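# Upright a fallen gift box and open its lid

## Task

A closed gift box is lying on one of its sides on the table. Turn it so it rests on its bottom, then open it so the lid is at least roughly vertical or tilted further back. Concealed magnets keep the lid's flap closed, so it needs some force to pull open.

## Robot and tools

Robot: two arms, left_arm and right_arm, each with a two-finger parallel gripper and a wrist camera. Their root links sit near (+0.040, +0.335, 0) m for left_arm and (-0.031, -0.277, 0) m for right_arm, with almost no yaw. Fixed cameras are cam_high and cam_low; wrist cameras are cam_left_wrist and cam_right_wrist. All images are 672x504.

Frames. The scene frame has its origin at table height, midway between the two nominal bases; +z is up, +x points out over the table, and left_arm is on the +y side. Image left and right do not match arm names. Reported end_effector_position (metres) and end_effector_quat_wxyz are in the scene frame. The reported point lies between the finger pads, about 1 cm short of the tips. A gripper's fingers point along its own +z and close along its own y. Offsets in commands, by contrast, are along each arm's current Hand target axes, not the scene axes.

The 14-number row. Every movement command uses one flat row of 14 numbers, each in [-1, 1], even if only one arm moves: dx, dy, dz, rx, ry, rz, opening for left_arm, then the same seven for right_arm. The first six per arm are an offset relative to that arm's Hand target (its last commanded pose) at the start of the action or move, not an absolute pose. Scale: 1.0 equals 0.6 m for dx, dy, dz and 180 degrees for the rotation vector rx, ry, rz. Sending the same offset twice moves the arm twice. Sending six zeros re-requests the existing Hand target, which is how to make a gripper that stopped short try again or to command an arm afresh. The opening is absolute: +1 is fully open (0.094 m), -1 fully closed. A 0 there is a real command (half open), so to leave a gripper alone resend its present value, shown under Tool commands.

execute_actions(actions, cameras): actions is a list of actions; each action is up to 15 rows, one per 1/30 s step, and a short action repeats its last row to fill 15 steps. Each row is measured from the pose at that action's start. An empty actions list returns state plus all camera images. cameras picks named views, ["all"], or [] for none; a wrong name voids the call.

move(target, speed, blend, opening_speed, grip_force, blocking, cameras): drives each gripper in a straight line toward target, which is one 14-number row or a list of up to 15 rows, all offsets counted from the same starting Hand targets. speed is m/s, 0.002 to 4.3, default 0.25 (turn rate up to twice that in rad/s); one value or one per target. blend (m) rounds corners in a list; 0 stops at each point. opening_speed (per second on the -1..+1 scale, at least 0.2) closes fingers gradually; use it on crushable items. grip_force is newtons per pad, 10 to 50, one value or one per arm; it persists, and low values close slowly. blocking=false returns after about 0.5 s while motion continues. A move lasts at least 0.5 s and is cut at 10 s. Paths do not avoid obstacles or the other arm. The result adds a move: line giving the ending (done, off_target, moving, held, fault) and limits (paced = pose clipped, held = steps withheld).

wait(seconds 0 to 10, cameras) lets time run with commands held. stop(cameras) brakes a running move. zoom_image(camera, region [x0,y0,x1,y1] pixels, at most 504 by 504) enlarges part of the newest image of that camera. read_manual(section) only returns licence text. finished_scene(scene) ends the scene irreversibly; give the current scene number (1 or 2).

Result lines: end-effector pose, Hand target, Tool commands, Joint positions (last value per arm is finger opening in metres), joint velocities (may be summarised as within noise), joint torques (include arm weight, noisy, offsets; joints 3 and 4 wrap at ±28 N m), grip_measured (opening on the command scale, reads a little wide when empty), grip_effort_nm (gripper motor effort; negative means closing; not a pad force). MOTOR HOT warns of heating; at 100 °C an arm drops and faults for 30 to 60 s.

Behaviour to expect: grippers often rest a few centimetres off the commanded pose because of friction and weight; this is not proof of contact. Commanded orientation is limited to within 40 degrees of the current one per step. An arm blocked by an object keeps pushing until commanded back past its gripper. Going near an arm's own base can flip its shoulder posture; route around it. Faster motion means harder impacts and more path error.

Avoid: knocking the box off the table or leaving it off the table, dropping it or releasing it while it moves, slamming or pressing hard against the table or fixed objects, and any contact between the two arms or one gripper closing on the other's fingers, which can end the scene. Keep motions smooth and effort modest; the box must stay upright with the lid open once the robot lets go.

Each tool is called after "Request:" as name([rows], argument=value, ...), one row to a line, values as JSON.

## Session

Request:
execute_actions(actions=[])

Scene clock: 0.00 s.
left_arm: end_effector_position=(+0.1328, +0.5709, +0.1215) grip_measured=+1.000 grip_effort_nm=n/a end_effector_quat_wxyz=(+0.140, -0.465, +0.724, +0.489) | right_arm: end_effector_position=(+0.2210, -0.1359, +0.2466) grip_measured=+1.000 grip_effort_nm=n/a end_effector_quat_wxyz=(+0.216, -0.299, +0.828, +0.421)
Joint positions: left_arm=[0.546 0.725 0.288 -0.65 -0.995 -0.289 0.094] | right_arm=[-0.009 0.911 0.764 -1.251 -0.977 -0.613 0.094]
Joint velocities: within noise
Joint torques (N m): no reading
Heat: left arm: hottest elbow 33 °C; right arm: hottest shoulder 40 °C.
Hand target: left_arm +0.1384, +0.5745, +0.1304; +0.150, -0.468, +0.720, +0.489 | right_arm +0.2276, -0.1360, +0.2591; +0.229, -0.306, +0.825, +0.416
Tool commands: left_gripper/opening=+1.0 right_gripper/opening=+1.0
camera_calibration:
cam_left_wrist: T_world_to_cam=[[0.817678, -0.0901557, -0.568572, 0.0130645], [-0.376394, -0.831031, -0.40953, 0.613068], [-0.435579, 0.548871, -0.71345, -0.0813651], [0, 0, 0, 1]] pos_world=[0.184632, 0.555316, 0.200448]
cam_right_wrist: T_world_to_cam=[[0.68612, -0.463071, -0.561075, -0.0777433], [-0.696041, -0.642168, -0.321166, 0.183194], [-0.211581, 0.61089, -0.76292, 0.406296], [0, 0, 0, 1]] pos_world=[0.266817, -0.166562, 0.325188]

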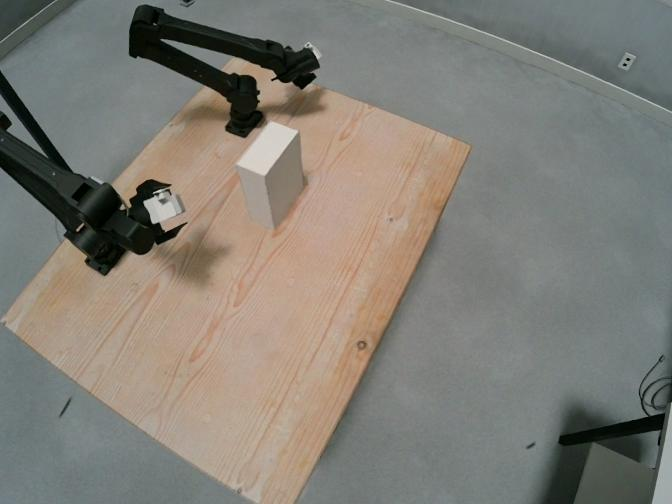

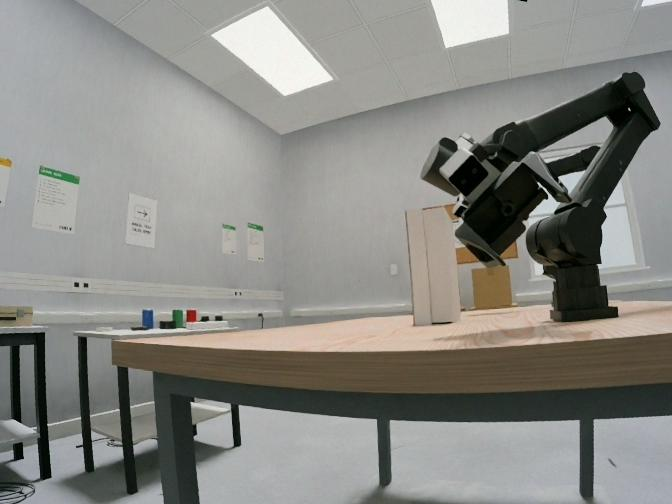

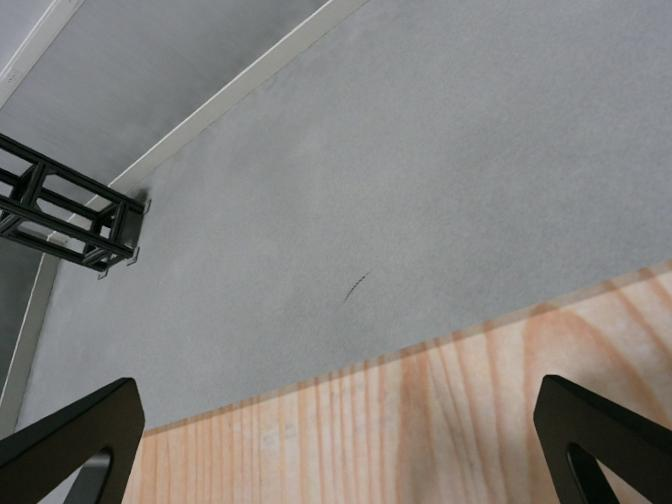

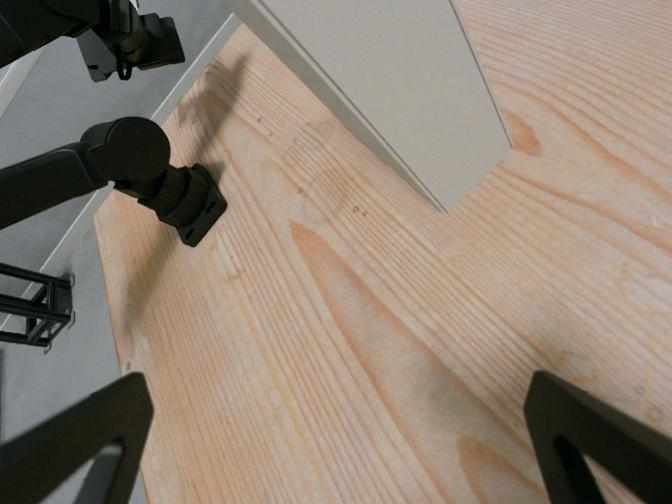

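Request:
zoom_image(camera="cam_high", region=[210, 100, 330, 240])

Request:
zoom_image(camera="cam_low", region=[380, 180, 500, 340])

Request:
zoom_image(camera="cam_right_wrist", region=[200, 0, 540, 240])

Scaled by 3.600 from the camera's 672x504 image, which has a finer 960x720 frame.

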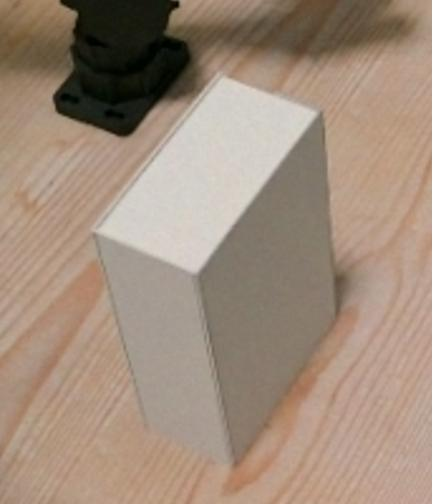

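Scaled by 3.150 from the camera's 672x504 image, which has a finer 960x720 frame.

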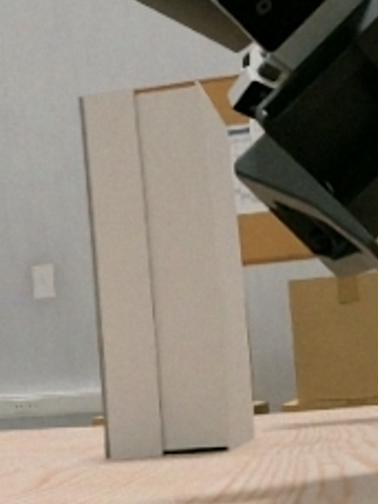

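Scaled by 1.482 from the camera's 672x504 image, which has a finer 960x720 frame.

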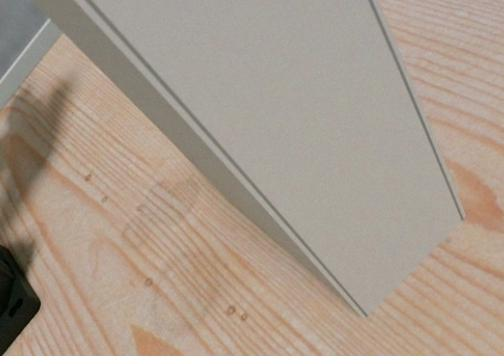

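Request:
move([
  [-0.3098,-0.2003,-0.3205,0.3436,-0.1916,-0.0361,-1, 0.1022,0.0837,0.1448,0.3403,-0.2507,-0.0374,1],
  [-0.2562,-0.4123,-0.5423,0.7356,-0.0547,0.5042,-1, 0.1383,0.1377,0.521,0.3403,-0.2507,-0.0374,1],
  [-0.2562,-0.4123,-0.5423,0.7356,-0.0547,0.5042,-1, 0.0882,0.024,0.566,0.3403,-0.2507,-0.0374,1],
], speed=[0.5,0.5,0.2], blend=[0.02,0.02,0], cameras=["all"])

Scene clock: 15.17 s.
left_arm: end_effector_position=(+0.4863, +0.3581, +0.2407) grip_measured=-0.989 grip_effort_nm=-0.64 end_effector_quat_wxyz=(+0.212, +0.444, +0.798, -0.348) | right_arm: end_effector_position=(+0.2191, +0.1388, +0.0524) grip_measured=+1.000 grip_effort_nm=0.00 end_effector_quat_wxyz=(+0.656, -0.017, +0.754, +0.024)
Joint positions: left_arm=[0.296 1.639 1.437 -1.681 0.793 1.48 0.001] | right_arm=[1.383 1.894 0.704 0.673 1.286 0.514 0.094]
Joint torques (N m): left_arm=[-1.61 -13.98 11.99 -0.31 0.3 -0.05] | right_arm=[-2.02 -9.47 4.68 2.39 0.44 -0.17]
Heat: left arm: hottest elbow 35 °C; right arm: hottest shoulder 40 °C.
Hand target: left_arm +0.4999, +0.3603, +0.2492; +0.176, +0.474, +0.769, -0.392 | right_arm +0.2221, +0.1351, +0.0473; +0.656, -0.020, +0.754, +0.018
Off the commanded pose: left_arm 0.016 m, 8 deg | right_arm 0.007 m, 1 deg.
joint sent to its limit (left arm) — joint 4 (wrist pitch), lower limit. The joint targets are off in orientation, not in position.
move: off_target (left_arm)
camera_calibration:
cam_left_wrist: T_world_to_cam=[[-0.850855, -0.364255, 0.378633, 0.454283], [-0.489463, 0.81149, -0.319233, 0.0631003], [-0.190975, -0.456948, -0.86875, 0.553006], [0, 0, 0, 1]] pos_world=[0.523025, 0.366965, 0.328561]
cam_right_wrist: T_world_to_cam=[[0.0575716, -0.998338, -0.00253685, 0.124597], [-0.548439, -0.0295036, -0.83567, 0.20557], [0.834206, 0.0495022, -0.549226, -0.0723546], [0, 0, 0, 1]] pos_world=[0.165928, 0.134037, 0.132366]

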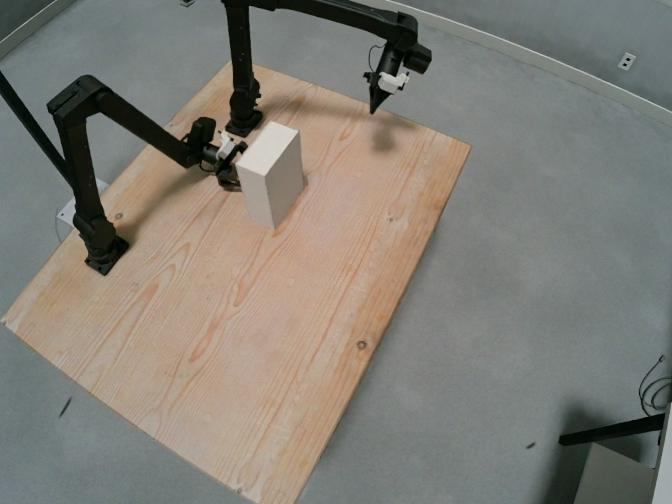

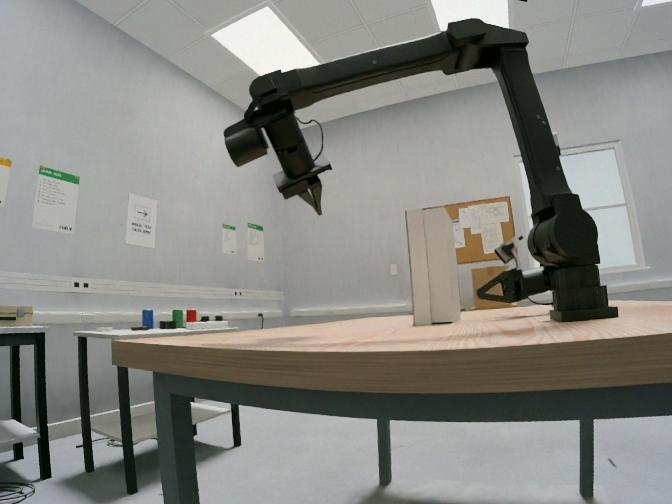

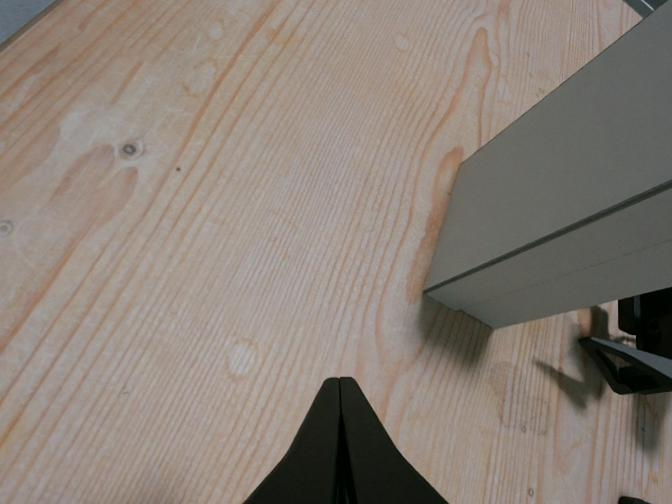

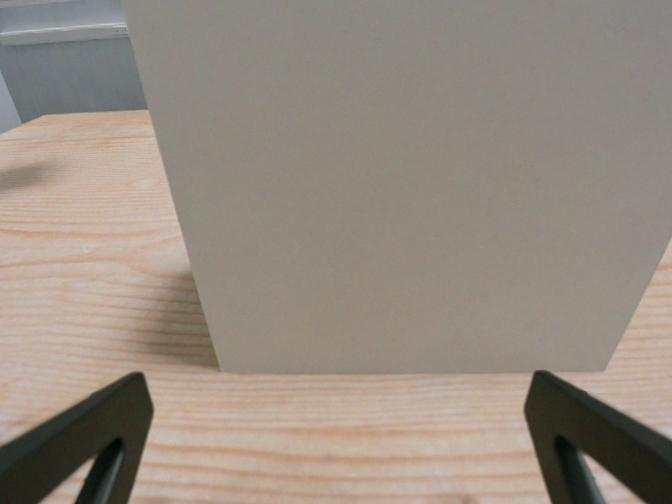

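Request:
execute_actions(actions=[], cameras=["cam_high", "cam_right_wrist"])

Scene clock: 17.50 s.
left_arm: end_effector_position=(+0.4863, +0.3581, +0.2407) grip_measured=-0.989 grip_effort_nm=-0.64 end_effector_quat_wxyz=(+0.212, +0.444, +0.798, -0.348) | right_arm: end_effector_position=(+0.2191, +0.1388, +0.0524) grip_measured=+1.000 grip_effort_nm=0.00 end_effector_quat_wxyz=(+0.656, -0.017, +0.754, +0.024)
Joint positions: left_arm=[0.296 1.639 1.437 -1.681 0.793 1.48 0.001] | right_arm=[1.383 1.894 0.704 0.673 1.286 0.514 0.094]
Joint velocities: within noise
Joint torques (N m): left_arm=[-1.79 -13.74 12.04 -0.28 0.3 -0.06] | right_arm=[-1.96 -9.47 4.68 2.41 0.44 -0.15]
Heat: left arm: hottest elbow 35 °C; right arm: hottest shoulder 40 °C.
Hand target: left_arm +0.4999, +0.3603, +0.2492; +0.176, +0.474, +0.769, -0.392 | right_arm +0.2221, +0.1351, +0.0473; +0.656, -0.020, +0.754, +0.018
Tool commands: left_gripper/opening=-1.0 right_gripper/opening=+1.0
Off the commanded pose: left_arm 0.016 m, 8 deg | right_arm 0.007 m, 1 deg.
camera_calibration:
cam_right_wrist: T_world_to_cam=[[0.0576281, -0.998336, -0.00209396, 0.124528], [-0.548419, -0.0299043, -0.835669, 0.205621], [0.834215, 0.0493063, -0.54923, -0.072329], [0, 0, 0, 1]] pos_world=[0.165928, 0.134036, 0.132367]
Images, in order (width x height): cam_high 672x504, cam_right_wrist 672x504.

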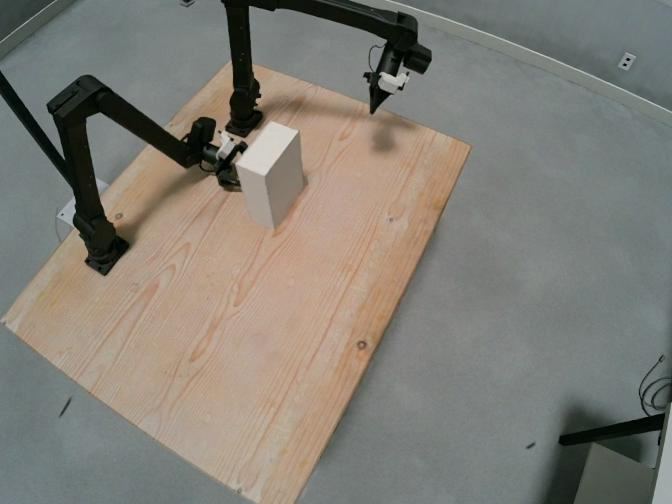

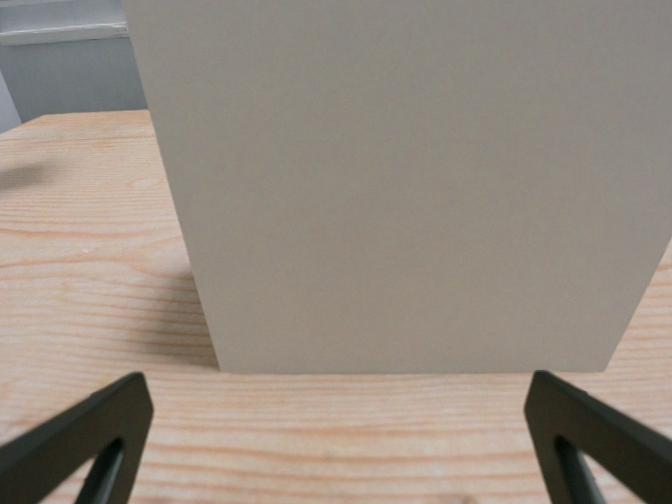

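Request:
move([
  [0,0,0,0,0,0,-1,-0.0002,-0.0477,0.0496,0,0,0,1],
  [0.012,0.005,-0.0155,-0.030,-0.028,0.005,-1,-0.0131,-0.0515,0.1183,0,0,0,1],
  [0.0591,0.0243,-0.0770,-0.2351,-0.2258,0.0389,-1,-0.0860,-0.0568,0.5206,0,0,0,1],
], speed=[0.1,0.07,0.25], blend=[0.01,0.01,0], cameras=["cam_high", "cam_right_wrist", "cam_left_wrist"])

Scene clock: 27.57 s.
left_arm: end_effector_position=(+0.5039, +0.4204, +0.2479) grip_measured=-0.989 grip_effort_nm=-0.64 end_effector_quat_wxyz=(+0.601, +0.265, +0.720, -0.223) | right_arm: end_effector_position=(+0.5234, +0.1126, +0.0486) grip_measured=+1.000 grip_effort_nm=0.00 end_effector_quat_wxyz=(+0.650, -0.024, +0.760, +0.019)
Joint positions: left_arm=[0.496 1.33 0.78 0.041 1.199 0.475 0.001] | right_arm=[0.783 2.109 1.065 0.837 0.71 0.134 0.094]
Joint torques (N m): left_arm=[-0.73 -11.93 7.62 2.33 0.11 -0.32] | right_arm=[-2.2 -13.45 10.59 1.65 0.16 -0.15]
Heat: left arm: hottest elbow 37 °C; right arm: hottest shoulder 40 °C.
Hand target: left_arm +0.4999, +0.4204, +0.2494; +0.604, +0.262, +0.720, -0.220 | right_arm +0.5400, +0.1178, +0.0552; +0.656, -0.020, +0.754, +0.018
Off the commanded pose: left_arm 0.004 m, 1 deg | right_arm 0.019 m, 1 deg.
move: off_target (right_arm)
camera_calibration:
cam_left_wrist: T_world_to_cam=[[-0.654263, -0.756121, 0.0148319, 0.64503], [-0.431989, 0.357554, -0.827974, 0.311415], [0.620745, -0.54812, -0.560571, 0.144027], [0, 0, 0, 1]] pos_world=[0.467143, 0.455317, 0.329013]
cam_right_wrist: T_world_to_cam=[[0.0614106, -0.998025, 0.0132021, 0.0781349], [-0.561084, -0.0454579, -0.82651, 0.376459], [0.825478, 0.043349, -0.562767, -0.321131], [0, 0, 0, 1]] pos_world=[0.471513, 0.109014, 0.129393]
Images, in order (width x height): cam_high 672x504, cam_left_wrist 672x504, cam_right_wrist 672x504.

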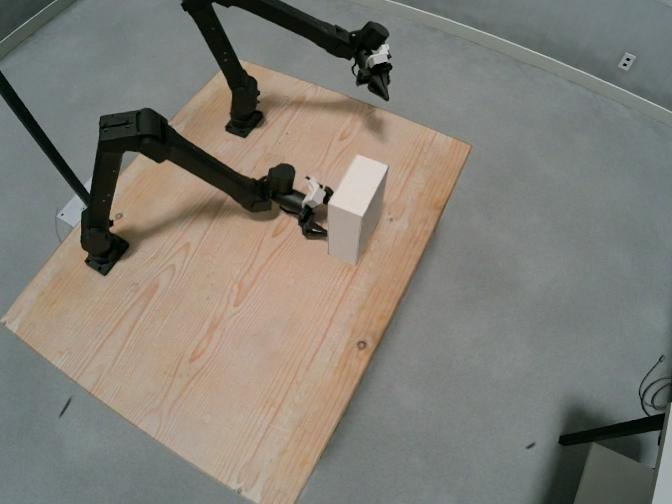

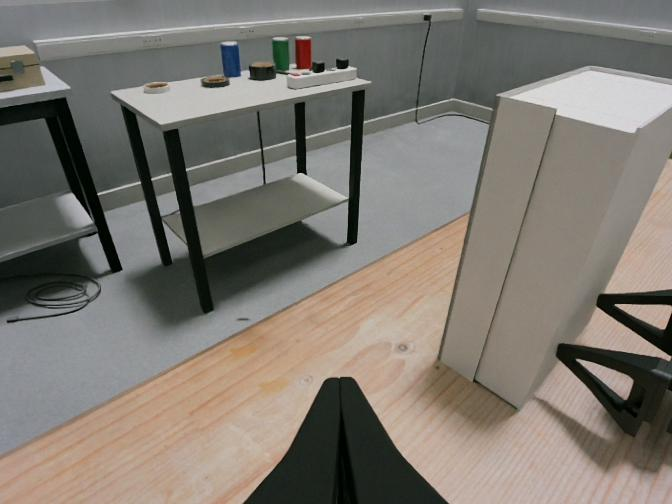

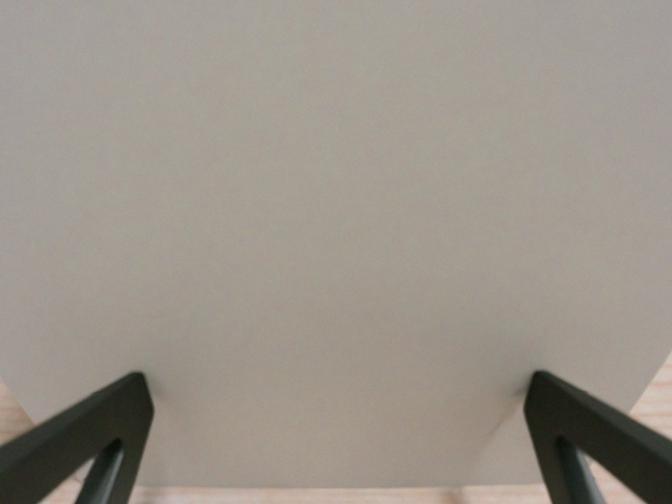

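Request:
move([
  [0,0,0,0,0,0,-1,0.0158,-0.0086,-0.1499,0,0,0,-1],
  [0.0183,-0.0900,0.1550,0.0819,0.0027,0.0152,-1,-0.1958,-0.1926,-0.1051,-0.2024,0.0165,-0.0337,-1],
  [0.0367,-0.1799,0.3100,0.1638,0.0054,0.0304,-1,-0.2468,-0.2061,0.0218,-0.4106,0.0147,-0.0684,-1],
], speed=[0.15,0.27,0.27], blend=[0.02,0.02,0], opening_speed=0.7, cameras=["all"])

Scene clock: 36.33 s.
left_arm: end_effector_position=(+0.5514, +0.2248, +0.1896) grip_measured=-0.989 grip_effort_nm=-0.64 end_effector_quat_wxyz=(+0.518, +0.433, +0.639, -0.367) | right_arm: end_effector_position=(+0.5597, -0.0014, +0.1832) grip_measured=-0.995 grip_effort_nm=-0.24 end_effector_quat_wxyz=(+0.478, -0.478, +0.611, +0.412)
Joint positions: left_arm=[0.073 1.592 0.92 -0.007 1.257 0.633 0.001] | right_arm=[0.195 1.851 1.234 0.114 -1.134 -0.414 0]
Joint torques (N m): left_arm=[-1.79 -12.04 11.58 1.26 0.44 -0.06] | right_arm=[-2.08 -13.16 14.09 1.35 -0.23 -0.16]
Heat: left arm: hottest elbow 38 °C; right arm: hottest shoulder 41 °C.
Hand target: left_arm +0.5679, +0.2223, +0.1954; +0.522, +0.443, +0.632, -0.365 | right_arm +0.5799, -0.0038, +0.1998; +0.494, -0.485, +0.600, +0.401
Off the commanded pose: left_arm 0.018 m, 1 deg | right_arm 0.026 m, 3 deg.
move: off_target (left_arm, right_arm)
camera_calibration:
cam_left_wrist: T_world_to_cam=[[-0.936604, -0.348912, 0.0321434, 0.589917], [-0.225177, 0.529084, -0.818148, 0.199202], [0.268455, -0.773519, -0.574109, 0.222152], [0, 0, 0, 1]] pos_world=[0.537736, 0.272273, 0.271554]
cam_right_wrist: T_world_to_cam=[[0.978553, -0.202853, -0.0358343, -0.542958], [-0.150427, -0.584851, -0.79707, 0.266901], [0.14073, 0.785366, -0.602822, 0.12119], [0, 0, 0, 1]] pos_world=[0.554407, -0.0492213, 0.266338]

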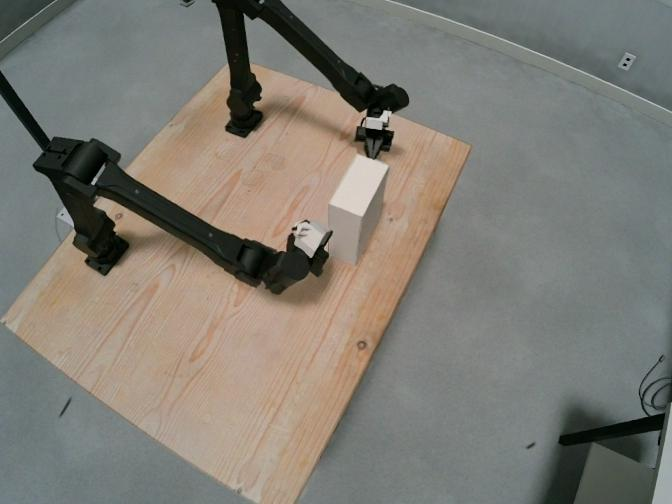

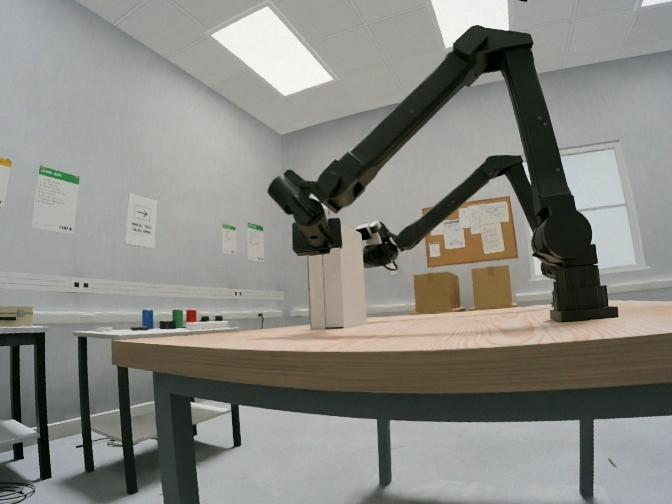

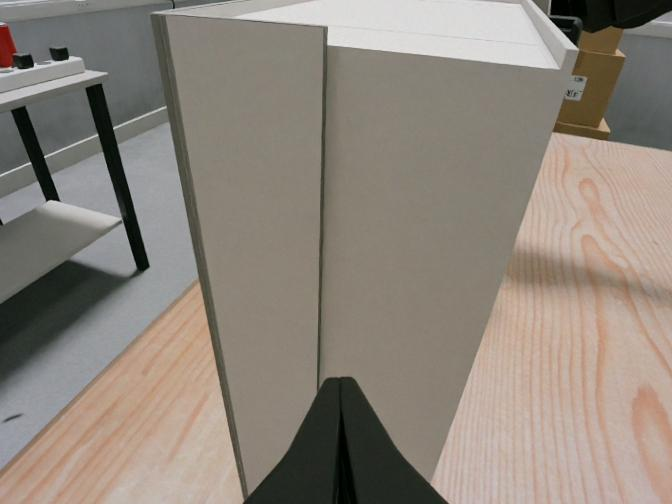

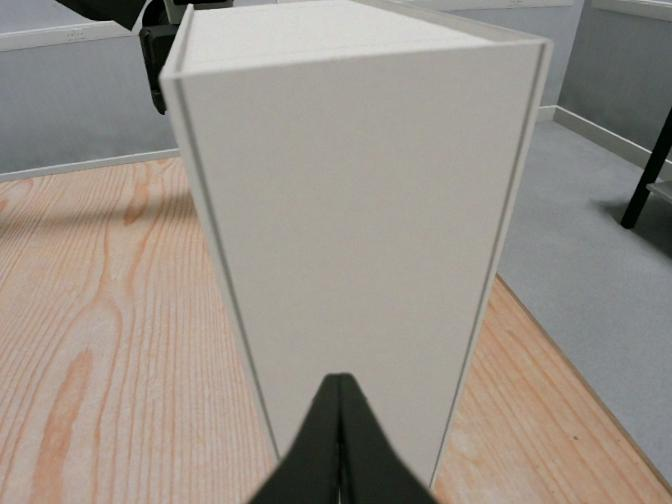

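Request:
move([
  [-0.0103,0.0022,0.0346,0,0,0,-1,-0.0182,-0.0134,0.0227,0,0,0,-1],
  [-0.0170,-0.0106,0.0693,0,0,0,-1,-0.0263,-0.0043,0.0649,0,0,0,-1],
], speed=[0.08,0.05], blend=[0.01,0], cameras=["cam_left_wrist", "cam_right_wrist"])

Scene clock: 39.40 s.
left_arm: end_effector_position=(+0.5627, +0.1901, +0.1934) grip_measured=-0.989 grip_effort_nm=-0.64 end_effector_quat_wxyz=(+0.518, +0.435, +0.640, -0.363) | right_arm: end_effector_position=(+0.5747, +0.0232, +0.1874) grip_measured=-0.995 grip_effort_nm=-0.24 end_effector_quat_wxyz=(+0.478, -0.477, +0.617, +0.405)
Joint positions: left_arm=[-0.006 1.603 0.927 0.117 1.187 0.512 0.001] | right_arm=[0.234 1.881 1.295 0.109 -1.082 -0.384 0]
Joint torques (N m): left_arm=[-2.96 -12.28 10.88 2.33 0.22 -0.32] | right_arm=[-0.5 -13.57 14.6 2.41 -0.09 0.11]
Heat: left arm: hottest elbow 38 °C; right arm: hottest shoulder 41 °C.
Hand target: left_arm +0.5766, +0.1799, +0.1975; +0.521, +0.443, +0.632, -0.365 | right_arm +0.5910, +0.0359, +0.2078; +0.494, -0.485, +0.600, +0.401
Off the commanded pose: left_arm 0.018 m, 1 deg | right_arm 0.029 m, 3 deg.
move: off_target (left_arm, right_arm)
camera_calibration:
cam_left_wrist: T_world_to_cam=[[-0.935612, -0.352092, 0.0257113, 0.589543], [-0.223532, 0.534469, -0.815093, 0.22069], [0.273246, -0.768358, -0.57876, 0.191659], [0, 0, 0, 1]] pos_world=[0.548545, 0.236884, 0.275649]
cam_right_wrist: T_world_to_cam=[[0.975796, -0.216446, -0.0312032, -0.551458], [-0.156755, -0.592812, -0.789938, 0.289338], [0.152481, 0.775709, -0.612392, 0.0974823], [0, 0, 0, 1]] pos_world=[0.568601, -0.023456, 0.271049]
Images, in order (width x height): cam_left_wrist 672x504, cam_right_wrist 672x504.

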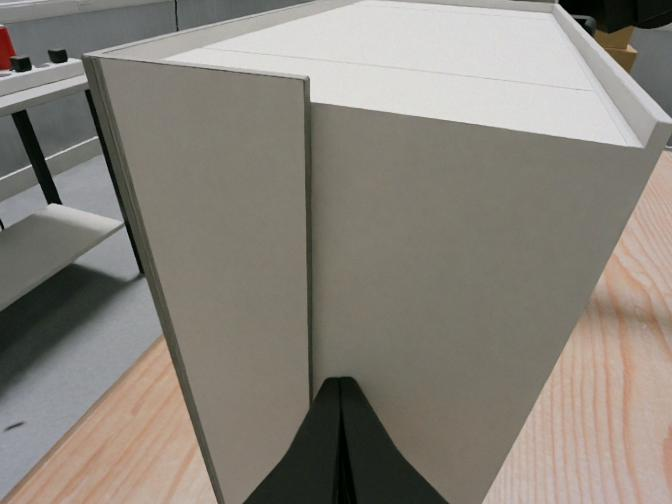

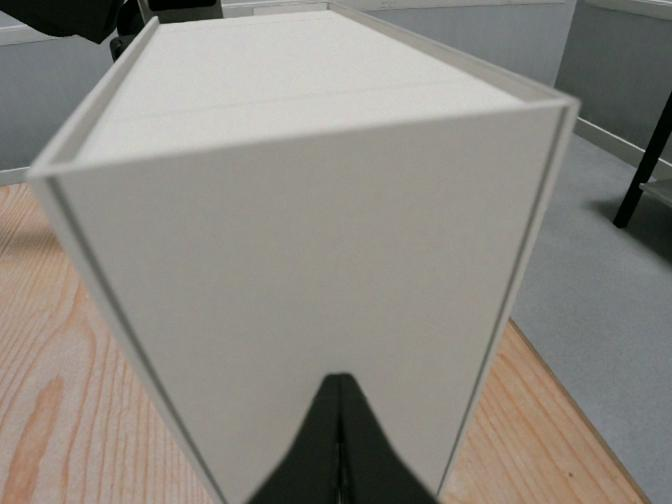

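Request:
move([
  [0.0053,-0.0024,-0.0272,0,0,0,-1,-0.0022,0.0052,-0.0326,0,0,0,-1],
  [-0.0089,-0.0294,0.0460,0,0,0,-1,-0.0217,0.0271,0.0682,0,0,0,-1],
], speed=[0.06,0.06], blend=[0.003,0], cameras=["cam_left_wrist", "cam_right_wrist"])

Scene clock: 43.97 s.
left_arm: end_effector_position=(+0.5761, +0.1862, +0.1983) grip_measured=-0.989 grip_effort_nm=-0.64 end_effector_quat_wxyz=(+0.531, +0.420, +0.652, -0.342) | right_arm: end_effector_position=(+0.5875, +0.0229, +0.1885) grip_measured=-0.995 grip_effort_nm=-0.24 end_effector_quat_wxyz=(+0.489, -0.454, +0.638, +0.385)
Joint positions: left_arm=[-0.024 1.603 0.927 0.201 1.114 0.434 0.001] | right_arm=[0.239 1.881 1.295 0.151 -1.007 -0.325 0]
Joint torques (N m): left_arm=[-6.77 -13.16 8.55 2.63 0.75 -0.3] | right_arm=[4.25 -13.8 14.79 2.69 -0.43 0.09]
Heat: left arm: hottest elbow 39 °C; right arm: hottest shoulder 41 °C.
Hand target: left_arm +0.5697, +0.1475, +0.1975; +0.521, +0.443, +0.632, -0.365 | right_arm +0.5841, +0.0809, +0.2128; +0.494, -0.485, +0.600, +0.401
Off the commanded pose: left_arm 0.039 m, 4 deg | right_arm 0.063 m, 6 deg.
move: off_target (left_arm, right_arm)
camera_calibration:
cam_left_wrist: T_world_to_cam=[[-0.912565, -0.40879, 0.0108075, 0.600784], [-0.245783, 0.527171, -0.813438, 0.2436], [0.326828, -0.744971, -0.581551, 0.15321], [0, 0, 0, 1]] pos_world=[0.558054, 0.231312, 0.28076]
cam_right_wrist: T_world_to_cam=[[0.956396, -0.28981, -0.0363043, -0.549952], [-0.207208, -0.585639, -0.78364, 0.32032], [0.205845, 0.756993, -0.620153, 0.0670731], [0, 0, 0, 1]] pos_world=[0.578538, -0.0225634, 0.272645]
Images, in order (width x height): cam_left_wrist 672x504, cam_right_wrist 672x504.

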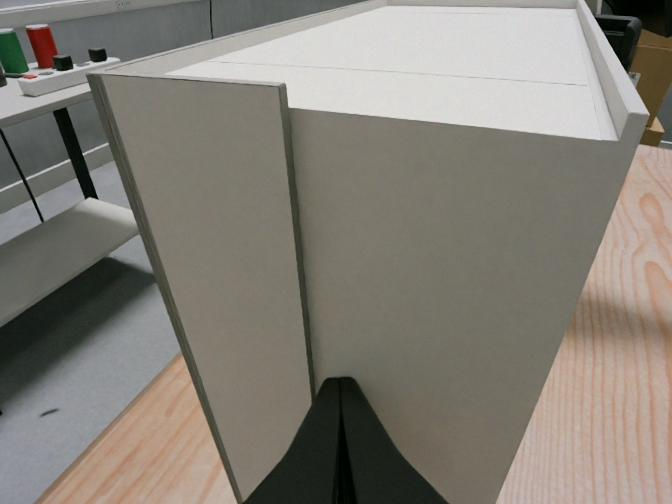

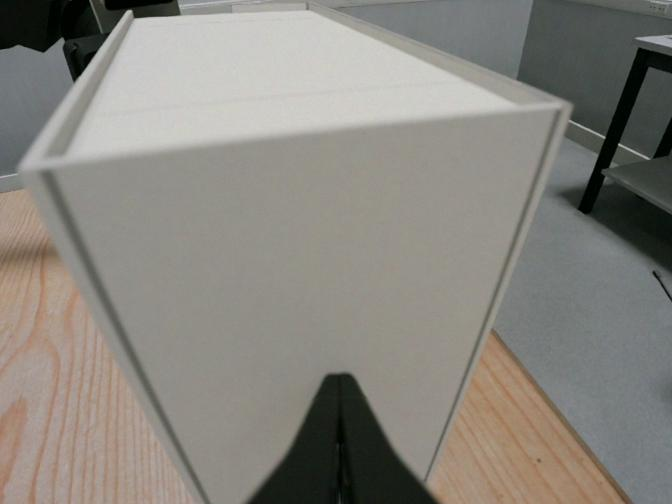

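Request:
move([
  [-0.0039,-0.0533,-0.0211,0,0,0,-1,-0.0021,0.0539,-0.0208,0,0,0,-1],
  [0.0021,-0.1072,-0.0405,0,0,0,-1,0.0056,0.1084,-0.0398,0,0,0,-1],
  [0.0176,-0.1601,-0.0576,0,0,0,-1,0.0229,0.1617,-0.0567,0,0,0,-1],
  [0.0425,-0.2105,-0.0718,0,0,0,-1,0.0493,0.2126,-0.0707,0,0,0,-1],
  [0.0760,-0.2568,-0.0830,0,0,0,-1,0.0843,0.2593,-0.0815,0,0,0,-1],
  [0.1169,-0.2976,-0.0906,0,0,0,-1,0.1264,0.3004,-0.0889,0,0,0,-1],
  [0.1638,-0.3316,-0.0944,0,0,0,-1,0.1745,0.3346,-0.0925,0,0,0,-1],
  [0.2158,-0.3578,-0.0941,0,0,0,-1,0.2272,0.3609,-0.0922,0,0,0,-1],
  [0.2709,-0.3755,-0.0902,0,0,0,-1,0.2827,0.3786,-0.0880,0,0,0,-1],
], speed=[0.1,0.12,0.12,0.12,0.12,0.1,0.09,0.07,0.06], blend=[0.015,0.02,0.02,0.02,0.02,0.02,0.02,0.015,0], cameras=["all"])

Scene clock: 51.13 s.
left_arm: end_effector_position=(+0.3377, +0.1690, +0.0465) grip_measured=-0.989 grip_effort_nm=-0.64 end_effector_quat_wxyz=(+0.528, +0.422, +0.651, -0.345) | right_arm: end_effector_position=(+0.3716, +0.0023, +0.0526) grip_measured=-0.995 grip_effort_nm=-0.24 end_effector_quat_wxyz=(+0.509, -0.452, +0.634, +0.367)
Joint positions: left_arm=[-0.08 1.716 0.193 1.081 1.07 0.39 0.001] | right_arm=[0.331 1.83 0.561 0.926 -0.887 -0.264 0]
Joint torques (N m): left_arm=[-5.66 -7.12 2.43 2.84 0.77 -0.31] | right_arm=[5.19 -8.64 5.31 3.04 -1.22 0.07]
Heat: left arm: hottest elbow 38 °C; right arm: hottest shoulder 41 °C.
Hand target: left_arm +0.3293, +0.1494, +0.0481; +0.522, +0.443, +0.632, -0.365 | right_arm +0.3442, +0.0461, +0.0567; +0.494, -0.485, +0.600, +0.401
Off the commanded pose: left_arm 0.021 m, 4 deg | right_arm 0.052 m, 7 deg.
move: off_target (left_arm, right_arm); blend cut to 0.0175 m at target 2, 0.0176 m at target 3, 0.0177 m at target 4, 0.0178 m at target 5, 0.0177 m at target 6, 0.0177 m at target 7
camera_calibration:
cam_left_wrist: T_world_to_cam=[[-0.916167, -0.400548, 0.0141354, 0.377546], [-0.24444, 0.530459, -0.811703, 0.0693747], [0.317628, -0.747111, -0.583899, 0.13354], [0, 0, 0, 1]] pos_world=[0.320437, 0.214194, 0.128949]
cam_right_wrist: T_world_to_cam=[[0.947061, -0.32099, 0.00631449, -0.35302], [-0.191, -0.579124, -0.792549, 0.151473], [0.258057, 0.749386, -0.609776, 0.0228323], [0, 0, 0, 1]] pos_world=[0.357371, -0.0427045, 0.136202]

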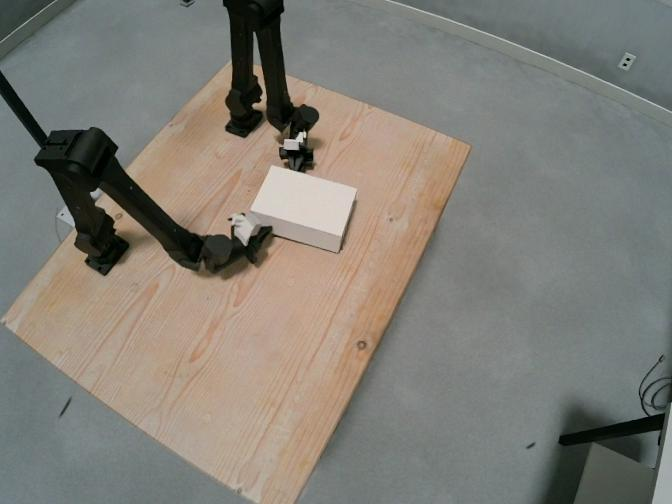

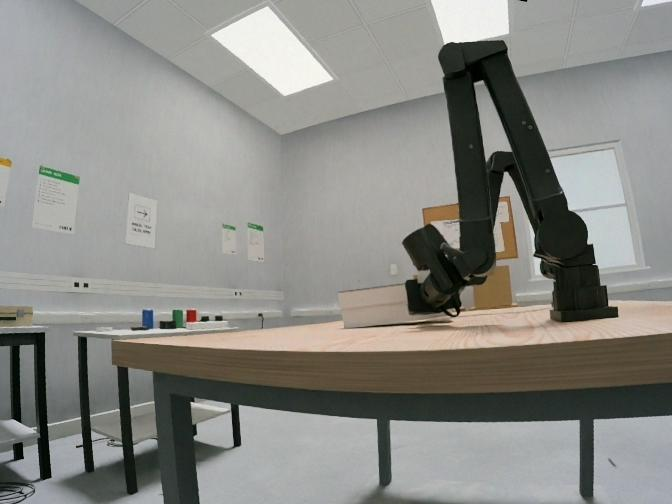

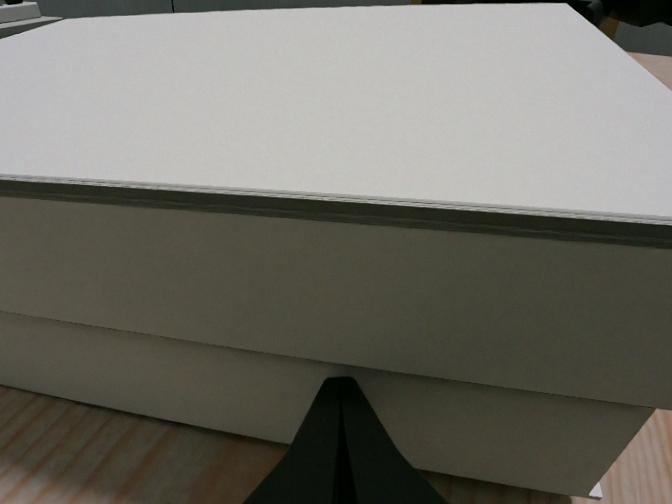

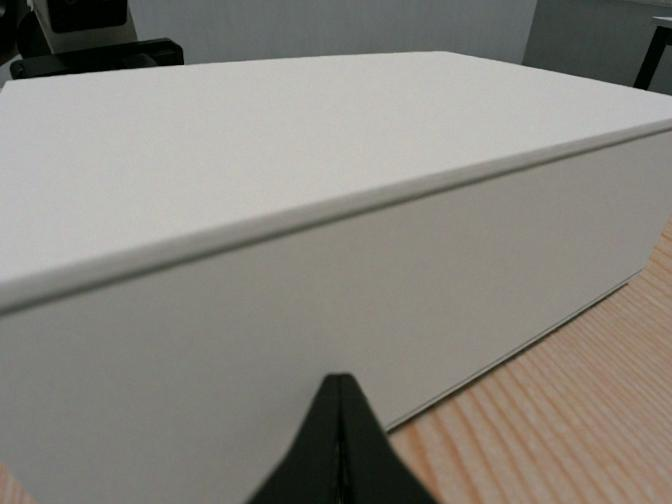

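Request:
move([
  [0.0164,0,0.0032,0,0,0,-1,0.0164,0,0.0032,0,0,0,-1],
  [0.0132,0.0327,-0.0858,0,-0.05,0,-1,0.0108,-0.0546,-0.1701,0,0,0,-1],
  [0.0132,0.0327,-0.0858,0,-0.05,0,-1,-0.0235,0.1772,-0.2096,-0.0412,-0.0333,-0.0058,1],
], speed=[0.05,0.12,0.25], blend=[0.004,0.03,0], cameras=["all"])

Scene clock: 58.73 s.
left_arm: end_effector_position=(+0.3273, +0.2019, +0.0540) grip_measured=-0.989 grip_effort_nm=-0.64 end_effector_quat_wxyz=(+0.567, +0.421, +0.587, -0.396) | right_arm: end_effector_position=(+0.2197, -0.0531, +0.0953) grip_measured=+0.997 grip_effort_nm=0.11 end_effector_quat_wxyz=(+0.500, -0.499, +0.544, +0.454)
Joint positions: left_arm=[0.098 1.977 0.21 1.558 1.365 0.217 0.001] | right_arm=[0.218 1.597 0.211 1.099 -1.252 -0.279 0.094]
Joint torques (N m): left_arm=[-0.32 -7.12 0.49 2.26 0.11 -0.33] | right_arm=[-0.44 -4.37 3.02 2.54 0.07 0.08]
Heat: left arm: hottest elbow 37 °C; right arm: hottest shoulder 41 °C.
Hand target: left_arm +0.3300, +0.2051, +0.0501; +0.570, +0.413, +0.589, -0.398 | right_arm +0.2150, -0.0498, +0.0947; +0.496, -0.500, +0.542, +0.459
Off the commanded pose: left_arm 0.006 m, 1 deg | right_arm 0.006 m, 1 deg.
joint sent to its limit (left arm) — joint 4 (wrist pitch), upper limit. The joint targets still meet the commanded pose.
move: done
camera_calibration:
cam_left_wrist: T_world_to_cam=[[-0.945845, -0.324613, -0.00191431, 0.376394], [-0.142434, 0.420304, -0.896134, 0.0489256], [0.291701, -0.847332, -0.443778, 0.186998], [0, 0, 0, 1]] pos_world=[0.308432, 0.260068, 0.12755]
cam_right_wrist: T_world_to_cam=[[0.99572, -0.090788, 0.0173097, -0.226816], [-0.0310953, -0.505445, -0.862299, 0.099664], [0.0870355, 0.85807, -0.506104, 0.163045], [0, 0, 0, 1]] pos_world=[0.214754, -0.110121, 0.172384]

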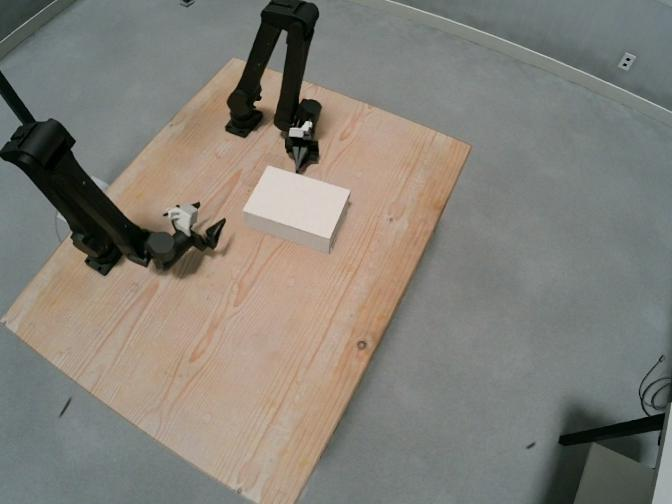

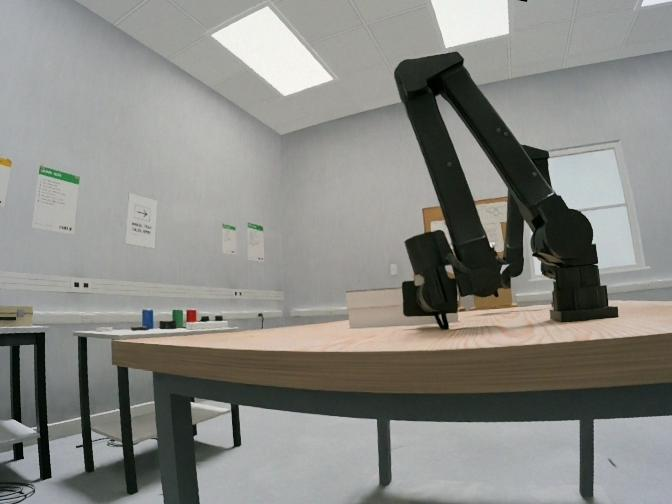

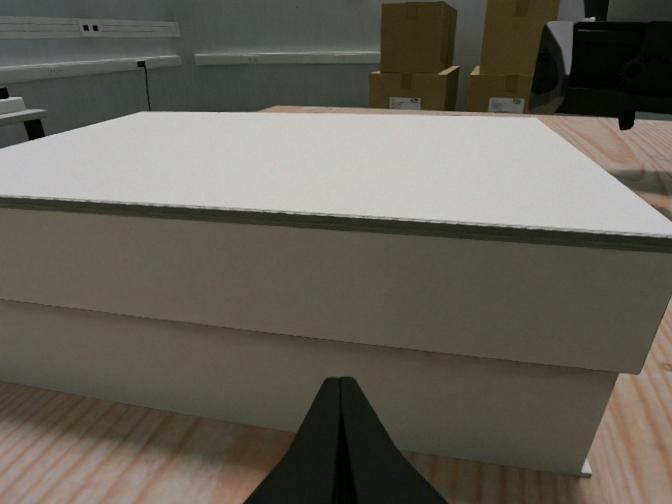

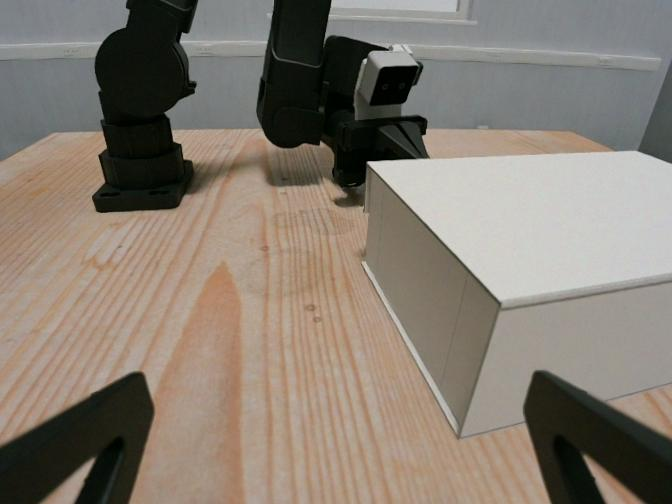

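Request:
move([
  [0.0322,-0.0267,0.0378,0.0666,0.0083,0.0032,-1,0.0302,0.0486,0.2822,0.0260,0,0.0023,1],
  [0.0311,-0.0333,0.0700,0.0666,0.0083,0.0032,-1,0.0293,0.0064,0.2919,0.0260,0,0.0023,1],
], speed=[0.2,0.04], blend=[0.004,0], cameras=["all"])

Scene clock: 69.20 s.
left_arm: end_effector_position=(+0.3248, +0.1643, +0.0315) grip_measured=-0.989 grip_effort_nm=-0.64 end_effector_quat_wxyz=(+0.522, +0.477, +0.549, -0.445) | right_arm: end_effector_position=(+0.2147, +0.1203, +0.0638) grip_measured=+0.998 grip_effort_nm=0.10 end_effector_quat_wxyz=(+0.515, -0.483, +0.557, +0.438)
Joint positions: left_arm=[-0.032 1.991 0.294 1.31 1.416 0.392 0.001] | right_arm=[0.802 1.896 0.415 1.374 -0.618 -0.073 0.094]
Joint torques (N m): left_arm=[-2.32 -9.88 0.9 1.59 -0.13 -0.31] | right_arm=[-2.26 -7.24 4.72 1.68 0.06 0.07]
Heat: left arm: hottest elbow 36 °C; right arm: hottest shoulder 40 °C.
Hand target: left_arm +0.3254, +0.1594, +0.0299; +0.518, +0.478, +0.549, -0.449 | right_arm +0.2249, +0.1229, +0.0620; +0.515, -0.477, +0.562, +0.438
Off the commanded pose: left_arm 0.005 m, 1 deg | right_arm 0.011 m, 1 deg.
move: off_target (right_arm)
camera_calibration:
cam_left_wrist: T_world_to_cam=[[-0.989947, -0.141433, 0.000999677, 0.345913], [-0.0655937, 0.452831, -0.88918, 0.0137288], [0.125307, -0.880307, -0.457556, 0.205764], [0, 0, 0, 1]] pos_world=[0.317552, 0.223842, 0.10601]
cam_right_wrist: T_world_to_cam=[[0.98853, -0.149427, 0.0219121, -0.197144], [-0.0568092, -0.502341, -0.862802, 0.16517], [0.139933, 0.85166, -0.505068, -0.0119546], [0, 0, 0, 1]] pos_world=[0.205939, 0.0636939, 0.14079]

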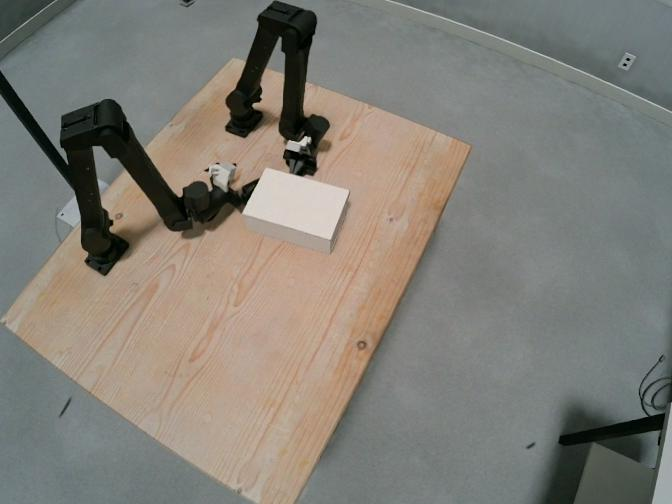

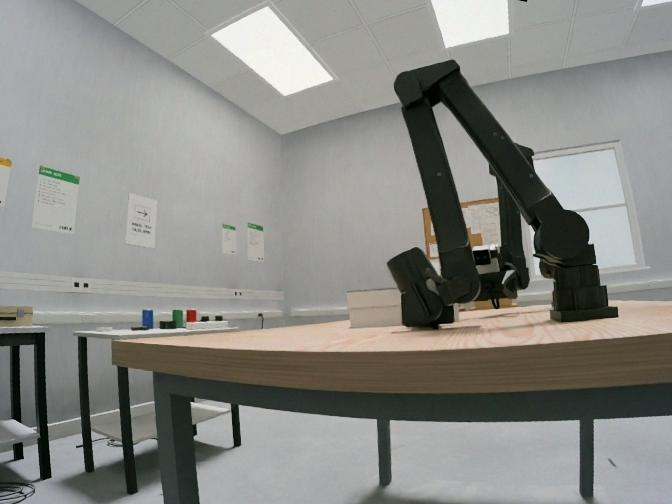

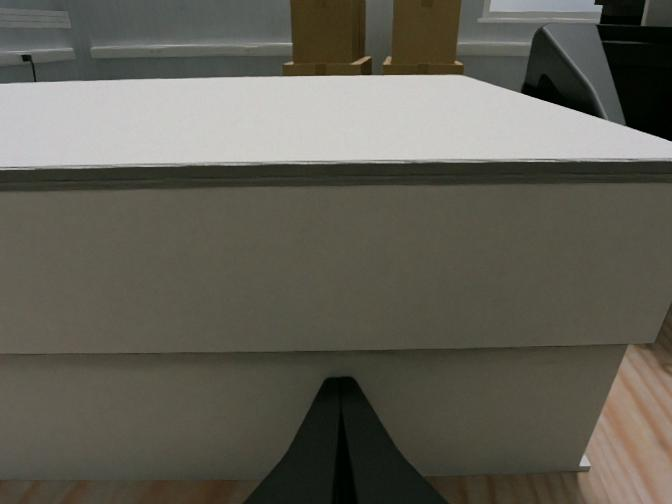

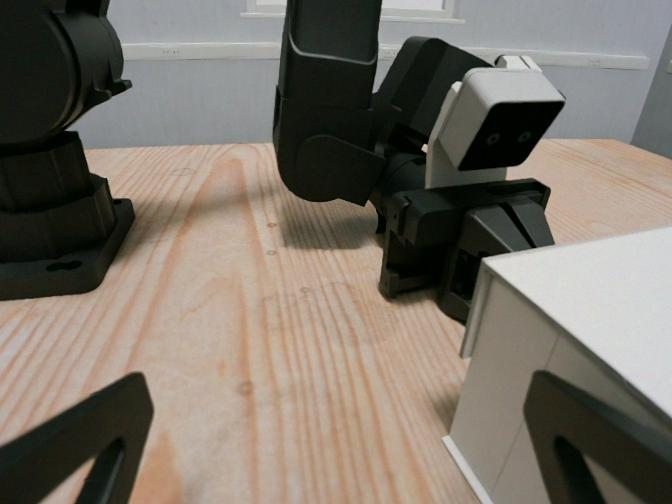

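Request:
zoom_image(camera="cam_right_wrist", region=[400, 220, 672, 504])

Request:
zoom_image(camera="cam_left_wrist", region=[240, 320, 440, 504])

Scaled by 1.775 from the camera's 672x504 image, which has a finer 960x720 frame.

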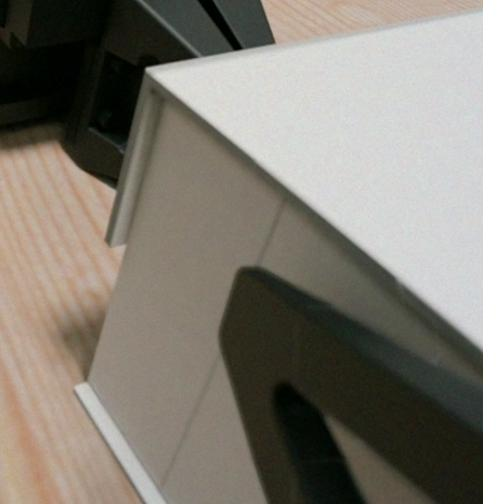

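Scaled by 2.520 from the camera's 672x504 image, which has a finer 960x720 frame.

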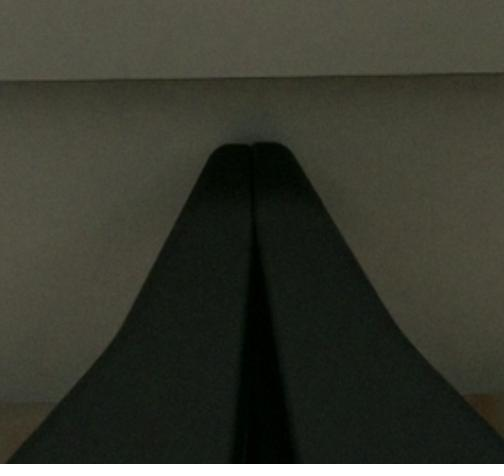

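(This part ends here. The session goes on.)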